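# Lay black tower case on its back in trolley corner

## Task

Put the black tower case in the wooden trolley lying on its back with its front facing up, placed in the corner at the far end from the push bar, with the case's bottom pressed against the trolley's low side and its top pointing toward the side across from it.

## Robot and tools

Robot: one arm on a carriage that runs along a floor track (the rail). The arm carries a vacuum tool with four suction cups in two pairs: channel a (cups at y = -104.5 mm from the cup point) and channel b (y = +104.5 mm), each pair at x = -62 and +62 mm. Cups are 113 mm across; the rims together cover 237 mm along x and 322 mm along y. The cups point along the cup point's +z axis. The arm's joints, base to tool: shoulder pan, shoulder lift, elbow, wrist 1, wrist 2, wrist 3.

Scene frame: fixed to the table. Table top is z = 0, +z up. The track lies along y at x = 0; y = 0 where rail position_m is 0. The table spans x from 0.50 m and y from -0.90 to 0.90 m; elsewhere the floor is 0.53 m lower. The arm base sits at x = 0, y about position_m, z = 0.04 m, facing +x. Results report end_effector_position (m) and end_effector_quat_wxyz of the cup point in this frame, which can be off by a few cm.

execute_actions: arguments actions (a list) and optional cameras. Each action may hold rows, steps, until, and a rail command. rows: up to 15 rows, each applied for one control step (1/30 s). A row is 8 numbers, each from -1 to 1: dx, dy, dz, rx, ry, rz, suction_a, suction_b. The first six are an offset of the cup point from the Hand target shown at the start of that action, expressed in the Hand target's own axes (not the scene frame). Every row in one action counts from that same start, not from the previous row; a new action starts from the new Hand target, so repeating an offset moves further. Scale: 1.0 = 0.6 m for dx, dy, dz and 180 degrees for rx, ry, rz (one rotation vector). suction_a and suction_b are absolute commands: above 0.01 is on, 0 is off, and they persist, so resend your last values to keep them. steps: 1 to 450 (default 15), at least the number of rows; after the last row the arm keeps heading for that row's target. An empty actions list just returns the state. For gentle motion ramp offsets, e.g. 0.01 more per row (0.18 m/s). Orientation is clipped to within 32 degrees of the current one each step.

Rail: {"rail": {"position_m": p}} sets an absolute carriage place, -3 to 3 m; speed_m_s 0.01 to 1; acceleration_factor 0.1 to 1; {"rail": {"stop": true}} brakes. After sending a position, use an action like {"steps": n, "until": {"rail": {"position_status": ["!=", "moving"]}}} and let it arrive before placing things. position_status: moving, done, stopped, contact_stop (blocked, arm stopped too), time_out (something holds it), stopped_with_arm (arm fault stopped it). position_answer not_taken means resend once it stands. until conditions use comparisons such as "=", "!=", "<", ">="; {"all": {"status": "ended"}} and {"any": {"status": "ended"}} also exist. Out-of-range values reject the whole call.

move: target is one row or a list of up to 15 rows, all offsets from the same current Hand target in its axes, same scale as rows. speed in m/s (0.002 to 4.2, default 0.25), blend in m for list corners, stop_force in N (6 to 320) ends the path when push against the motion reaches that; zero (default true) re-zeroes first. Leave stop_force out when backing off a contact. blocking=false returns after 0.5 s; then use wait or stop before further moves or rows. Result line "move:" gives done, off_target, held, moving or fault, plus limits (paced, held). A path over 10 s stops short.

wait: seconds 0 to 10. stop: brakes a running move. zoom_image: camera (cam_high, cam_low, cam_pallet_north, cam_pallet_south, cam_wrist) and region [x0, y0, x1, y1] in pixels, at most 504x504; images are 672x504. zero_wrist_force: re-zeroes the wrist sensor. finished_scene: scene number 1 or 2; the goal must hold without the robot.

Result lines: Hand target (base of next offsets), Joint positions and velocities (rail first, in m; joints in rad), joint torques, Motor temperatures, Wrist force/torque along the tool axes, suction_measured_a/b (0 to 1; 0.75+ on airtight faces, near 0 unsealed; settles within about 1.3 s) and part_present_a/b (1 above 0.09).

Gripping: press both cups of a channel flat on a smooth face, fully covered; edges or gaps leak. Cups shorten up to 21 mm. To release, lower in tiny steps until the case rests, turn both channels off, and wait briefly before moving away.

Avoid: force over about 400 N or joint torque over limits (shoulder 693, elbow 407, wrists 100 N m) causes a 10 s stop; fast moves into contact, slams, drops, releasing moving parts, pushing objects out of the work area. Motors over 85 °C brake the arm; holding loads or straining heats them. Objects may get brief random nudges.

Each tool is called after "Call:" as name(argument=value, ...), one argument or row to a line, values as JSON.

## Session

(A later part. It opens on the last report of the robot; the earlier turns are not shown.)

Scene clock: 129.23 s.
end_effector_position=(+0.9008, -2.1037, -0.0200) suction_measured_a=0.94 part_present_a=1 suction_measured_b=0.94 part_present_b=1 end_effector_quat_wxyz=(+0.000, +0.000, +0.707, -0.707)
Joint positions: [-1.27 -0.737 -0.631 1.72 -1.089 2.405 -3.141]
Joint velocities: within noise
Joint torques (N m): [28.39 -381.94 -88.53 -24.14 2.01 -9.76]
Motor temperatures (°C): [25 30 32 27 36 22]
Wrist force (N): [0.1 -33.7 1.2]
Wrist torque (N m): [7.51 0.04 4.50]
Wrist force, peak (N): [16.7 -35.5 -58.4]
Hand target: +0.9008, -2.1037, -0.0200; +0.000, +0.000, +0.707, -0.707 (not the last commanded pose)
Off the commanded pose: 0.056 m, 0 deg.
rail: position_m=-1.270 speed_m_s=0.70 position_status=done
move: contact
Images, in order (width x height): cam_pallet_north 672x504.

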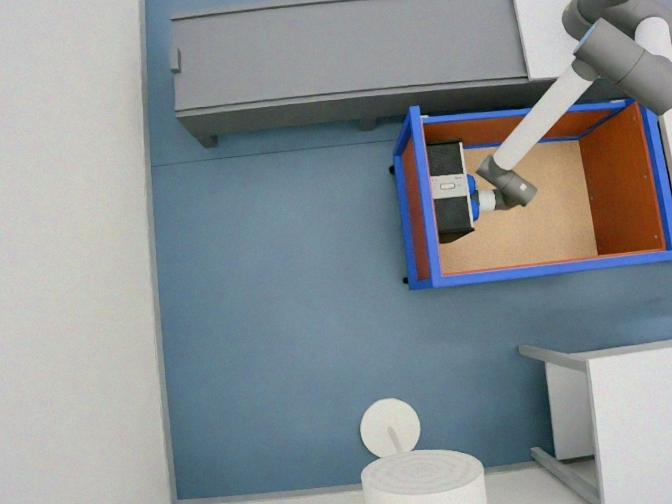

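Call:
move(
  target=[0, 0, -0.005, 0, 0, 0, 1, 1],
  speed=0.02,
  cameras=[],
)

Call:
move(
  target=[0.25, 0, 0, 0, 0, 0, 1, 1],
  speed=0.02,
  stop_force=15,
  cameras=["cam_pallet_north"],
)

Call:
zoom_image(
  camera="cam_pallet_north",
  region=[390, 80, 570, 260],
)

Scene clock: 130.20 s.
end_effector_position=(+0.9008, -2.1009, -0.0200) suction_measured_a=0.94 part_present_a=1 suction_measured_b=0.94 part_present_b=1 end_effector_quat_wxyz=(+0.000, +0.000, +0.707, -0.707)
Joint positions: [-1.27 -0.734 -0.632 1.723 -1.091 2.407 -3.141]
Joint velocities: within noise
Joint torques (N m): [31.33 -384.29 -85.65 -24.97 4.95 -9.21]
Motor temperatures (°C): [25 30 32 27 36 22]
Wrist force (N): [-0.5 -33.6 0.8]
Wrist torque (N m): [7.54 0.13 4.50]
Wrist force, peak (N): [-0.2 -33.8 1.4]
Hand target: +0.9008, -2.1007, -0.0200; +0.000, +0.000, +0.707, -0.707
Off the commanded pose: 0.000 m, 0 deg.
rail: position_m=-1.270 speed_m_s=0.70 position_status=done
move: done
No camera images: "cameras" was empty.

Scene clock: 136.00 s.
end_effector_position=(+0.8146, -2.1007, -0.0201) suction_measured_a=0.94 part_present_a=1 suction_measured_b=0.94 part_present_b=1 end_effector_quat_wxyz=(+0.000, +0.000, +0.707, -0.707)
Joint positions: [-1.27 -0.794 -0.669 1.843 -1.174 2.347 -3.141]
Joint velocities: within noise
Joint torques (N m): [14.63 -299.87 -90.64 -20.79 8.41 0.15]
Motor temperatures (°C): [25 30 32 27 36 22]
Wrist force (N): [-12.1 -32.0 -0.8]
Wrist torque (N m): [7.76 -0.65 2.41]
Wrist force, peak (N): [-28.5 -32.5 -3.9]
Hand target: +0.8146, -2.1007, -0.0201; +0.000, +0.000, +0.707, -0.707 (not the last commanded pose)
Off the commanded pose: 0.064 m, 0 deg.
rail: position_m=-1.270 speed_m_s=0.70 position_status=done
move: contact
Images, in order (width x height): cam_pallet_north 672x504.

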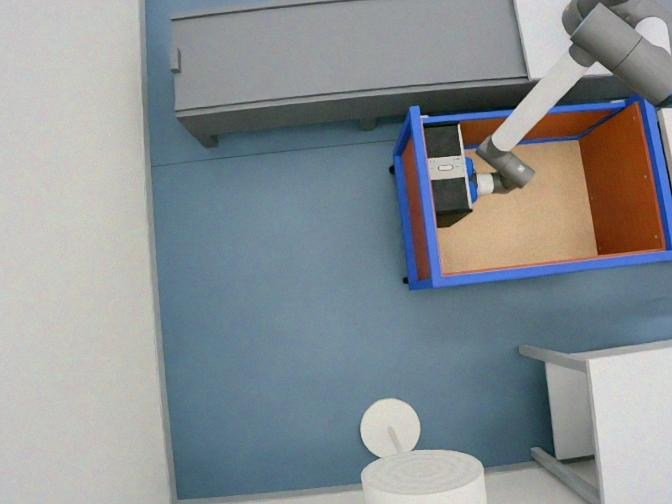

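Scaled by 2.800.

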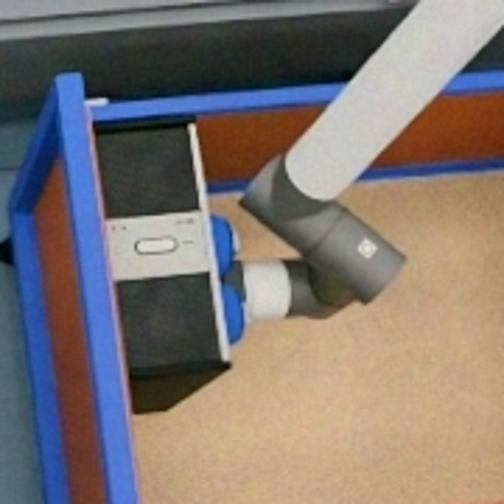

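Call:
move(
  target=[0, 0, 0.02, 0, 0, 0, 1, 1],
  speed=0.015,
  stop_force=12,
  cameras=[],
)

Call:
move(
  target=[0, 0.04, 0, 0, 0, 0, 1, 1],
  speed=0.01,
  stop_force=12,
  cameras=["cam_pallet_north"],
)

Scene clock: 138.13 s.
end_effector_position=(+0.8146, -2.1039, -0.0201) suction_measured_a=0.94 part_present_a=1 suction_measured_b=0.94 part_present_b=1 end_effector_quat_wxyz=(+0.000, +0.000, +0.707, -0.707)
Joint positions: [-1.27 -0.797 -0.668 1.84 -1.172 2.345 -3.141]
Joint velocities: within noise
Joint torques (N m): [15.31 -362.95 -75.9 -26.27 7.17 -1.13]
Motor temperatures (°C): [25 30 32 27 36 22]
Wrist force (N): [-11.3 -35.0 -3.1]
Wrist torque (N m): [8.21 0.03 1.89]
Wrist force, peak (N): [2.8 -36.0 -54.3]
Hand target: +0.8146, -2.1039, -0.0201; +0.000, +0.000, +0.707, -0.707 (not the last commanded pose)
Off the commanded pose: 0.009 m, 0 deg.
rail: position_m=-1.270 speed_m_s=0.70 position_status=done
move: contact
No camera images: "cameras" was empty.

Scene clock: 140.33 s.
end_effector_position=(+0.8146, -2.1039, -0.0281) suction_measured_a=0.94 part_present_a=1 suction_measured_b=0.94 part_present_b=1 end_effector_quat_wxyz=(+0.000, +0.000, +0.707, -0.707)
Joint positions: [-1.27 -0.797 -0.66 1.838 -1.179 2.345 -3.141]
Joint velocities: within noise
Joint torques (N m): [10.67 -353.79 -63.91 -19.6 5.1 -0.55]
Motor temperatures (°C): [25 30 32 27 36 22]
Wrist force (N): [-11.9 -42.6 0.3]
Wrist torque (N m): [9.10 -0.63 2.03]
Wrist force, peak (N): [-6.9 -57.6 -5.2]
Hand target: +0.8146, -2.1039, -0.0281; +0.000, +0.000, +0.707, -0.707 (not the last commanded pose)
Off the commanded pose: 0.016 m, 0 deg.
rail: position_m=-1.270 speed_m_s=0.70 position_status=done
move: contact
Images, in order (width x height): cam_pallet_north 672x504.

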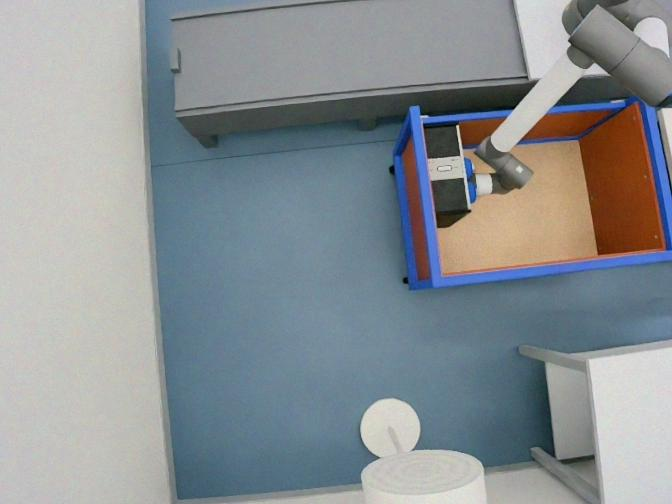

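Call:
move(
  target=[0, 0.0025, 0, 0, 0, 0, 1, 1],
  speed=0.01,
  cameras=[],
)

Call:
move(
  target=[0, 0.0025, 0, 0, 0, 0, 1, 1],
  speed=0.01,
  cameras=[],
)

Scene clock: 141.20 s.
end_effector_position=(+0.8147, -2.1040, -0.0291) suction_measured_a=0.94 part_present_a=1 suction_measured_b=0.94 part_present_b=1 end_effector_quat_wxyz=(+0.000, +0.000, +0.707, -0.707)
Joint positions: [-1.27 -0.797 -0.658 1.838 -1.18 2.345 -3.141]
Joint velocities: within noise
Joint torques (N m): [8.86 -177.02 -88.72 -11.88 2.27 -0.97]
Motor temperatures (°C): [25 30 32 27 36 22]
Wrist force (N): [30.1 -150.9 -47.9]
Wrist torque (N m): [2.03 -5.87 5.85]
Wrist force, peak (N): [30.1 -150.9 -47.9]
Hand target: +0.8146, -2.1039, -0.0296; +0.000, +0.000, +0.707, -0.707
Off the commanded pose: 0.001 m, 0 deg.
rail: position_m=-1.270 speed_m_s=0.70 position_status=done
move: done
No camera images: "cameras" was empty.

Scene clock: 151.77 s.
end_effector_position=(+0.8150, -2.1042, -0.0281) suction_measured_a=0.94 part_present_a=1 suction_measured_b=0.94 part_present_b=1 end_effector_quat_wxyz=(+0.001, +0.002, +0.706, -0.708)
Joint positions: [-1.27 -0.796 -0.659 1.838 -1.183 2.346 -3.141]
Joint velocities: within noise
Joint torques (N m): [-0.39 -378.15 -114.24 -40.43 0.67 0.33]
Motor temperatures (°C): [25 30 32 27 36 22]
Wrist force (N): [4.5 -39.4 -33.4]
Wrist torque (N m): [-1.38 -5.32 -3.71]
Wrist force, peak (N): [116.3 -335.2 -145.1]
Hand target: +0.8150, -2.1042, -0.0281; +0.001, +0.002, +0.706, -0.708 (not the last commanded pose)
Tool commands: tool/suction_a=+1.0 tool/suction_b=+1.0
Off the commanded pose: 0.003 m, 0 deg.
FORCE FAULT: contact force on the arm reached its limit, and the arm stopped for 10 seconds. The contact can be on any part of the arm, not only on its tool. The arm's remaining commands of this call were not run. The arm's target is now where it stood when the stop ended, not its last command. The arm accepts commands again.
rail: position_m=-1.270 speed_m_s=0.70 position_status=done
move: fault
No camera images: "cameras" was empty.

Call:
move(
  target=[0, 0.0007, 0, 0, 0, 0, 1, 1],
  speed=0.005,
  cameras=[],
)

Scene clock: 152.73 s.
end_effector_position=(+0.8151, -2.1042, -0.0283) suction_measured_a=0.94 part_present_a=1 suction_measured_b=0.94 part_present_b=1 end_effector_quat_wxyz=(+0.001, +0.002, +0.706, -0.708)
Joint positions: [-1.27 -0.796 -0.658 1.838 -1.184 2.346 -3.141]
Joint velocities: within noise
Joint torques (N m): [-13.23 -290.7 -134.04 -42.57 2.66 0.17]
Motor temperatures (°C): [25 30 32 27 36 22]
Wrist force (N): [20.8 -65.5 -54.4]
Wrist torque (N m): [-3.00 -6.44 -3.13]
Wrist force, peak (N): [20.8 -65.5 -54.4]
Hand target: +0.8150, -2.1042, -0.0285; +0.001, +0.002, +0.706, -0.708
Off the commanded pose: 0.000 m, 0 deg.
rail: position_m=-1.270 speed_m_s=0.70 position_status=done
move: done
No camera images: "cameras" was empty.

Call:
move(
  target=[0, 0.0007, -0.0015, 0, 0, 0, 1, 1],
  speed=0.005,
  cameras=[],
)

Scene clock: 153.63 s.
end_effector_position=(+0.8152, -2.1036, -0.0288) suction_measured_a=0.94 part_present_a=1 suction_measured_b=0.94 part_present_b=1 end_effector_quat_wxyz=(+0.001, +0.002, +0.706, -0.708)
Joint positions: [-1.27 -0.796 -0.658 1.838 -1.185 2.346 -3.141]
Joint velocities: within noise
Joint torques (N m): [18.16 -276.56 -68.79 -25.84 8.83 -0.08]
Motor temperatures (°C): [25 30 32 27 36 22]
Wrist force (N): [-0.3 -58.7 -5.9]
Wrist torque (N m): [4.23 -3.34 1.50]
Wrist force, peak (N): [29.8 -85.8 -61.6]
Hand target: +0.8150, -2.1033, -0.0289; +0.001, +0.002, +0.706, -0.708
Off the commanded pose: 0.000 m, 0 deg.
rail: position_m=-1.270 speed_m_s=0.70 position_status=done
move: done
No camera images: "cameras" was empty.

Call:
move(
  target=[0, 0.0008, 0, 0, 0, 0, 1, 1],
  speed=0.005,
  cameras=[],
)

Scene clock: 154.47 s.
end_effector_position=(+0.8151, -2.1034, -0.0292) suction_measured_a=0.94 part_present_a=1 suction_measured_b=0.94 part_present_b=1 end_effector_quat_wxyz=(+0.001, +0.002, +0.706, -0.708)
Joint positions: [-1.27 -0.796 -0.658 1.839 -1.185 2.347 -3.141]
Joint velocities: within noise
Joint torques (N m): [24.75 -216.33 -55.66 -16.19 6.81 0.12]
Motor temperatures (°C): [25 30 32 27 36 22]
Wrist force (N): [13.0 -109.2 -8.8]
Wrist torque (N m): [2.24 -5.82 4.37]
Wrist force, peak (N): [13.0 -109.2 -8.8]
Hand target: +0.8151, -2.1033, -0.0294; +0.001, +0.002, +0.706, -0.708
Off the commanded pose: 0.000 m, 0 deg.
rail: position_m=-1.270 speed_m_s=0.70 position_status=done
move: done
No camera images: "cameras" was empty.

Call:
execute_actions(
  actions=[
    {"rows": [[0,0,0,0,0,0,0,0]], "steps": 20},
  ],
  cameras=["cam_pallet_north"],
)

Scene clock: 155.77 s.
end_effector_position=(+0.8150, -2.1031, -0.0297) suction_measured_a=0.00 part_present_a=0 suction_measured_b=0.01 part_present_b=0 end_effector_quat_wxyz=(+0.001, +0.001, +0.706, -0.708)
Joint positions: [-1.27 -0.796 -0.657 1.839 -1.185 2.347 -3.141]
Joint velocities: within noise
Joint torques (N m): [-168.08 -306.08 -206.32 -33.88 -7.89 -6.67]
Motor temperatures (°C): [25 30 32 27 36 22]
Wrist force (N): [28.0 -14.8 -222.4]
Wrist torque (N m): [-1.17 -2.41 1.55]
Wrist force, peak (N): [28.0 -14.8 -222.4]
Hand target: +0.8151, -2.1033, -0.0294; +0.001, +0.002, +0.706, -0.708
Off the commanded pose: 0.000 m, 0 deg.
rail: position_m=-1.270 speed_m_s=0.70 position_status=done
Images, in order (width x height): cam_pallet_north 672x504.

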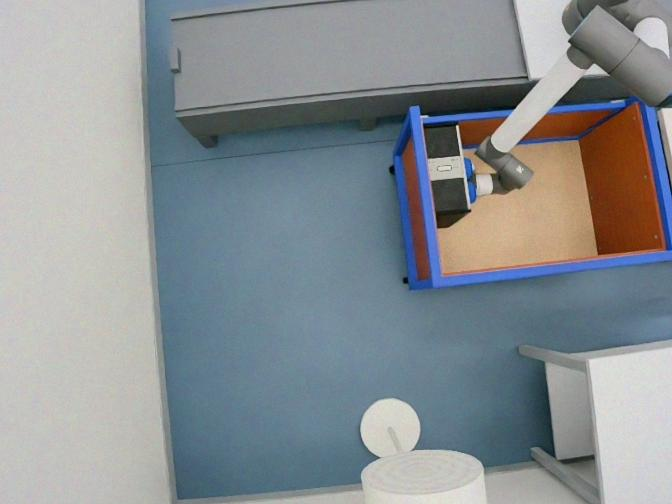

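Call:
move(
  target=[0, 0, -0.1, 0, 0, 0, 0, 0],
  speed=0.06,
  cameras=["cam_pallet_north", "cam_wrist"],
)

Call:
zoom_image(
  camera="cam_pallet_north",
  region=[390, 80, 570, 260],
)

Scene clock: 157.43 s.
end_effector_position=(+0.8151, -2.0436, -0.0296) suction_measured_a=0.00 part_present_a=0 suction_measured_b=0.01 part_present_b=0 end_effector_quat_wxyz=(+0.001, +0.002, +0.706, -0.708)
Joint positions: [-1.27 -0.75 -0.672 1.89 -1.222 2.392 -3.141]
Joint velocities: within noise
Joint torques (N m): [25.78 -271.57 -28.77 -8.18 5.89 -4.69]
Motor temperatures (°C): [25 30 32 27 36 22]
Wrist force (N): [12.2 -8.2 0.5]
Wrist torque (N m): [-1.11 -2.28 -0.52]
Wrist force, peak (N): [28.1 -11.9 -227.8]
Hand target: +0.8151, -2.0433, -0.0296; +0.001, +0.002, +0.706, -0.708
Off the commanded pose: 0.000 m, 0 deg.
rail: position_m=-1.270 speed_m_s=0.70 position_status=done
move: done
Images, in order (width x height): cam_pallet_north 672x504, cam_wrist 672x504.

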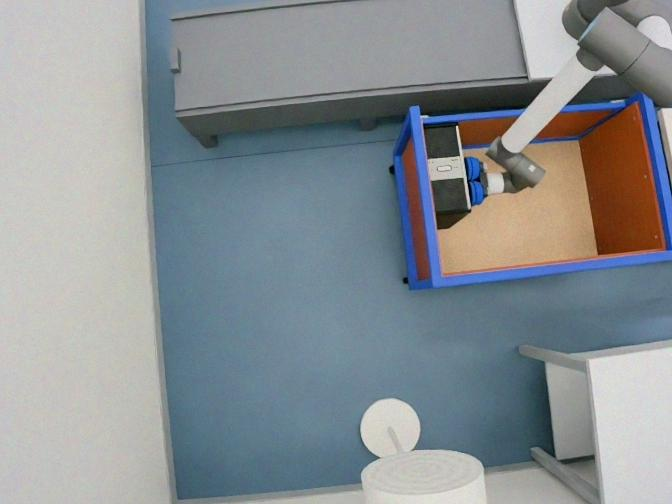

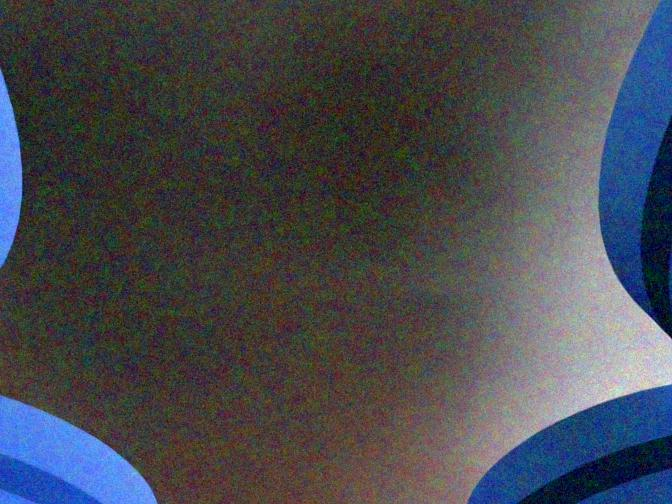

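Scaled by 2.800.

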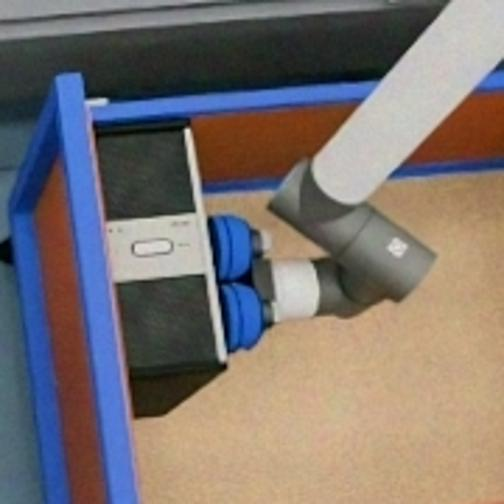

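Call:
move(
  target=[
    [0, 0, -0.12, 0, 0, 0, 0, 0],
    [0, -1.0, -0.12, 0, 0, 0, 0, 0],
  ],
  speed=0.25,
  blend=0.02,
  cameras=["cam_pallet_north", "cam_wrist"],
)

Call:
zoom_image(
  camera="cam_pallet_north",
  region=[390, 80, 570, 260],
)

Scene clock: 162.00 s.
end_effector_position=(+0.8130, -1.9696, +0.5700) suction_measured_a=0.00 part_present_a=0 suction_measured_b=0.01 part_present_b=0 end_effector_quat_wxyz=(+0.001, +0.001, +0.706, -0.708)
Joint positions: [-1.27 -0.691 -1.264 1.796 -0.537 2.452 -3.142]
Joint velocities: within noise
Joint torques (N m): [28.69 -204.25 -108.66 -1.02 5.73 5.88]
Motor temperatures (°C): [25 30 32 27 36 22]
Wrist force (N): [12.1 -8.0 0.6]
Wrist torque (N m): [-1.08 -2.20 -0.61]
Wrist force, peak (N): [12.2 -11.3 0.7]
Hand target: +0.8130, -1.9696, +0.5702; +0.001, +0.002, +0.706, -0.708
Off the commanded pose: 0.000 m, 0 deg.
rail: position_m=-1.270 speed_m_s=0.70 position_status=done
move: done
Images, in order (width x height): cam_pallet_north 672x504, cam_wrist 672x504.

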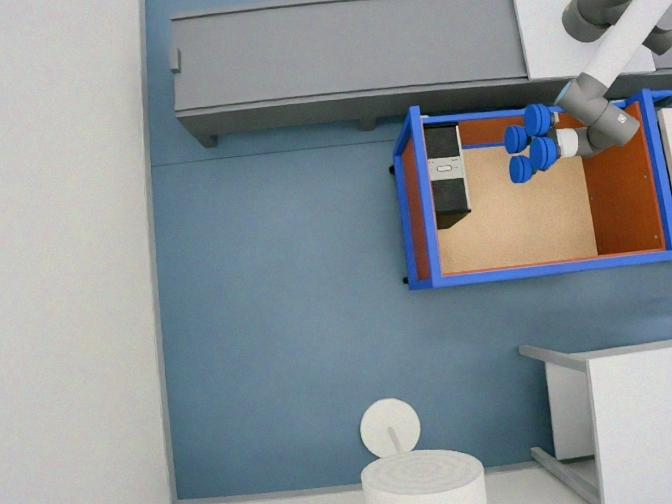

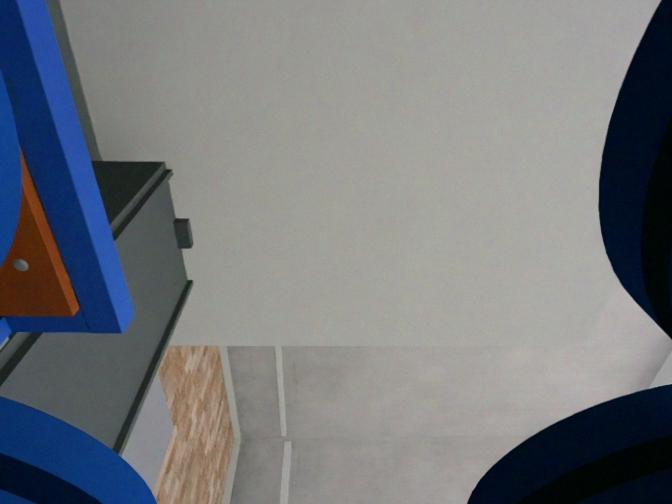

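Scaled by 2.800.

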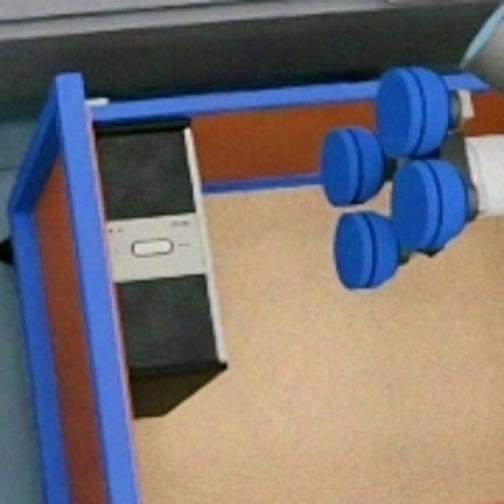

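Call:
finished_scene(
  scene=1,
)

The scene is finished: the task was done.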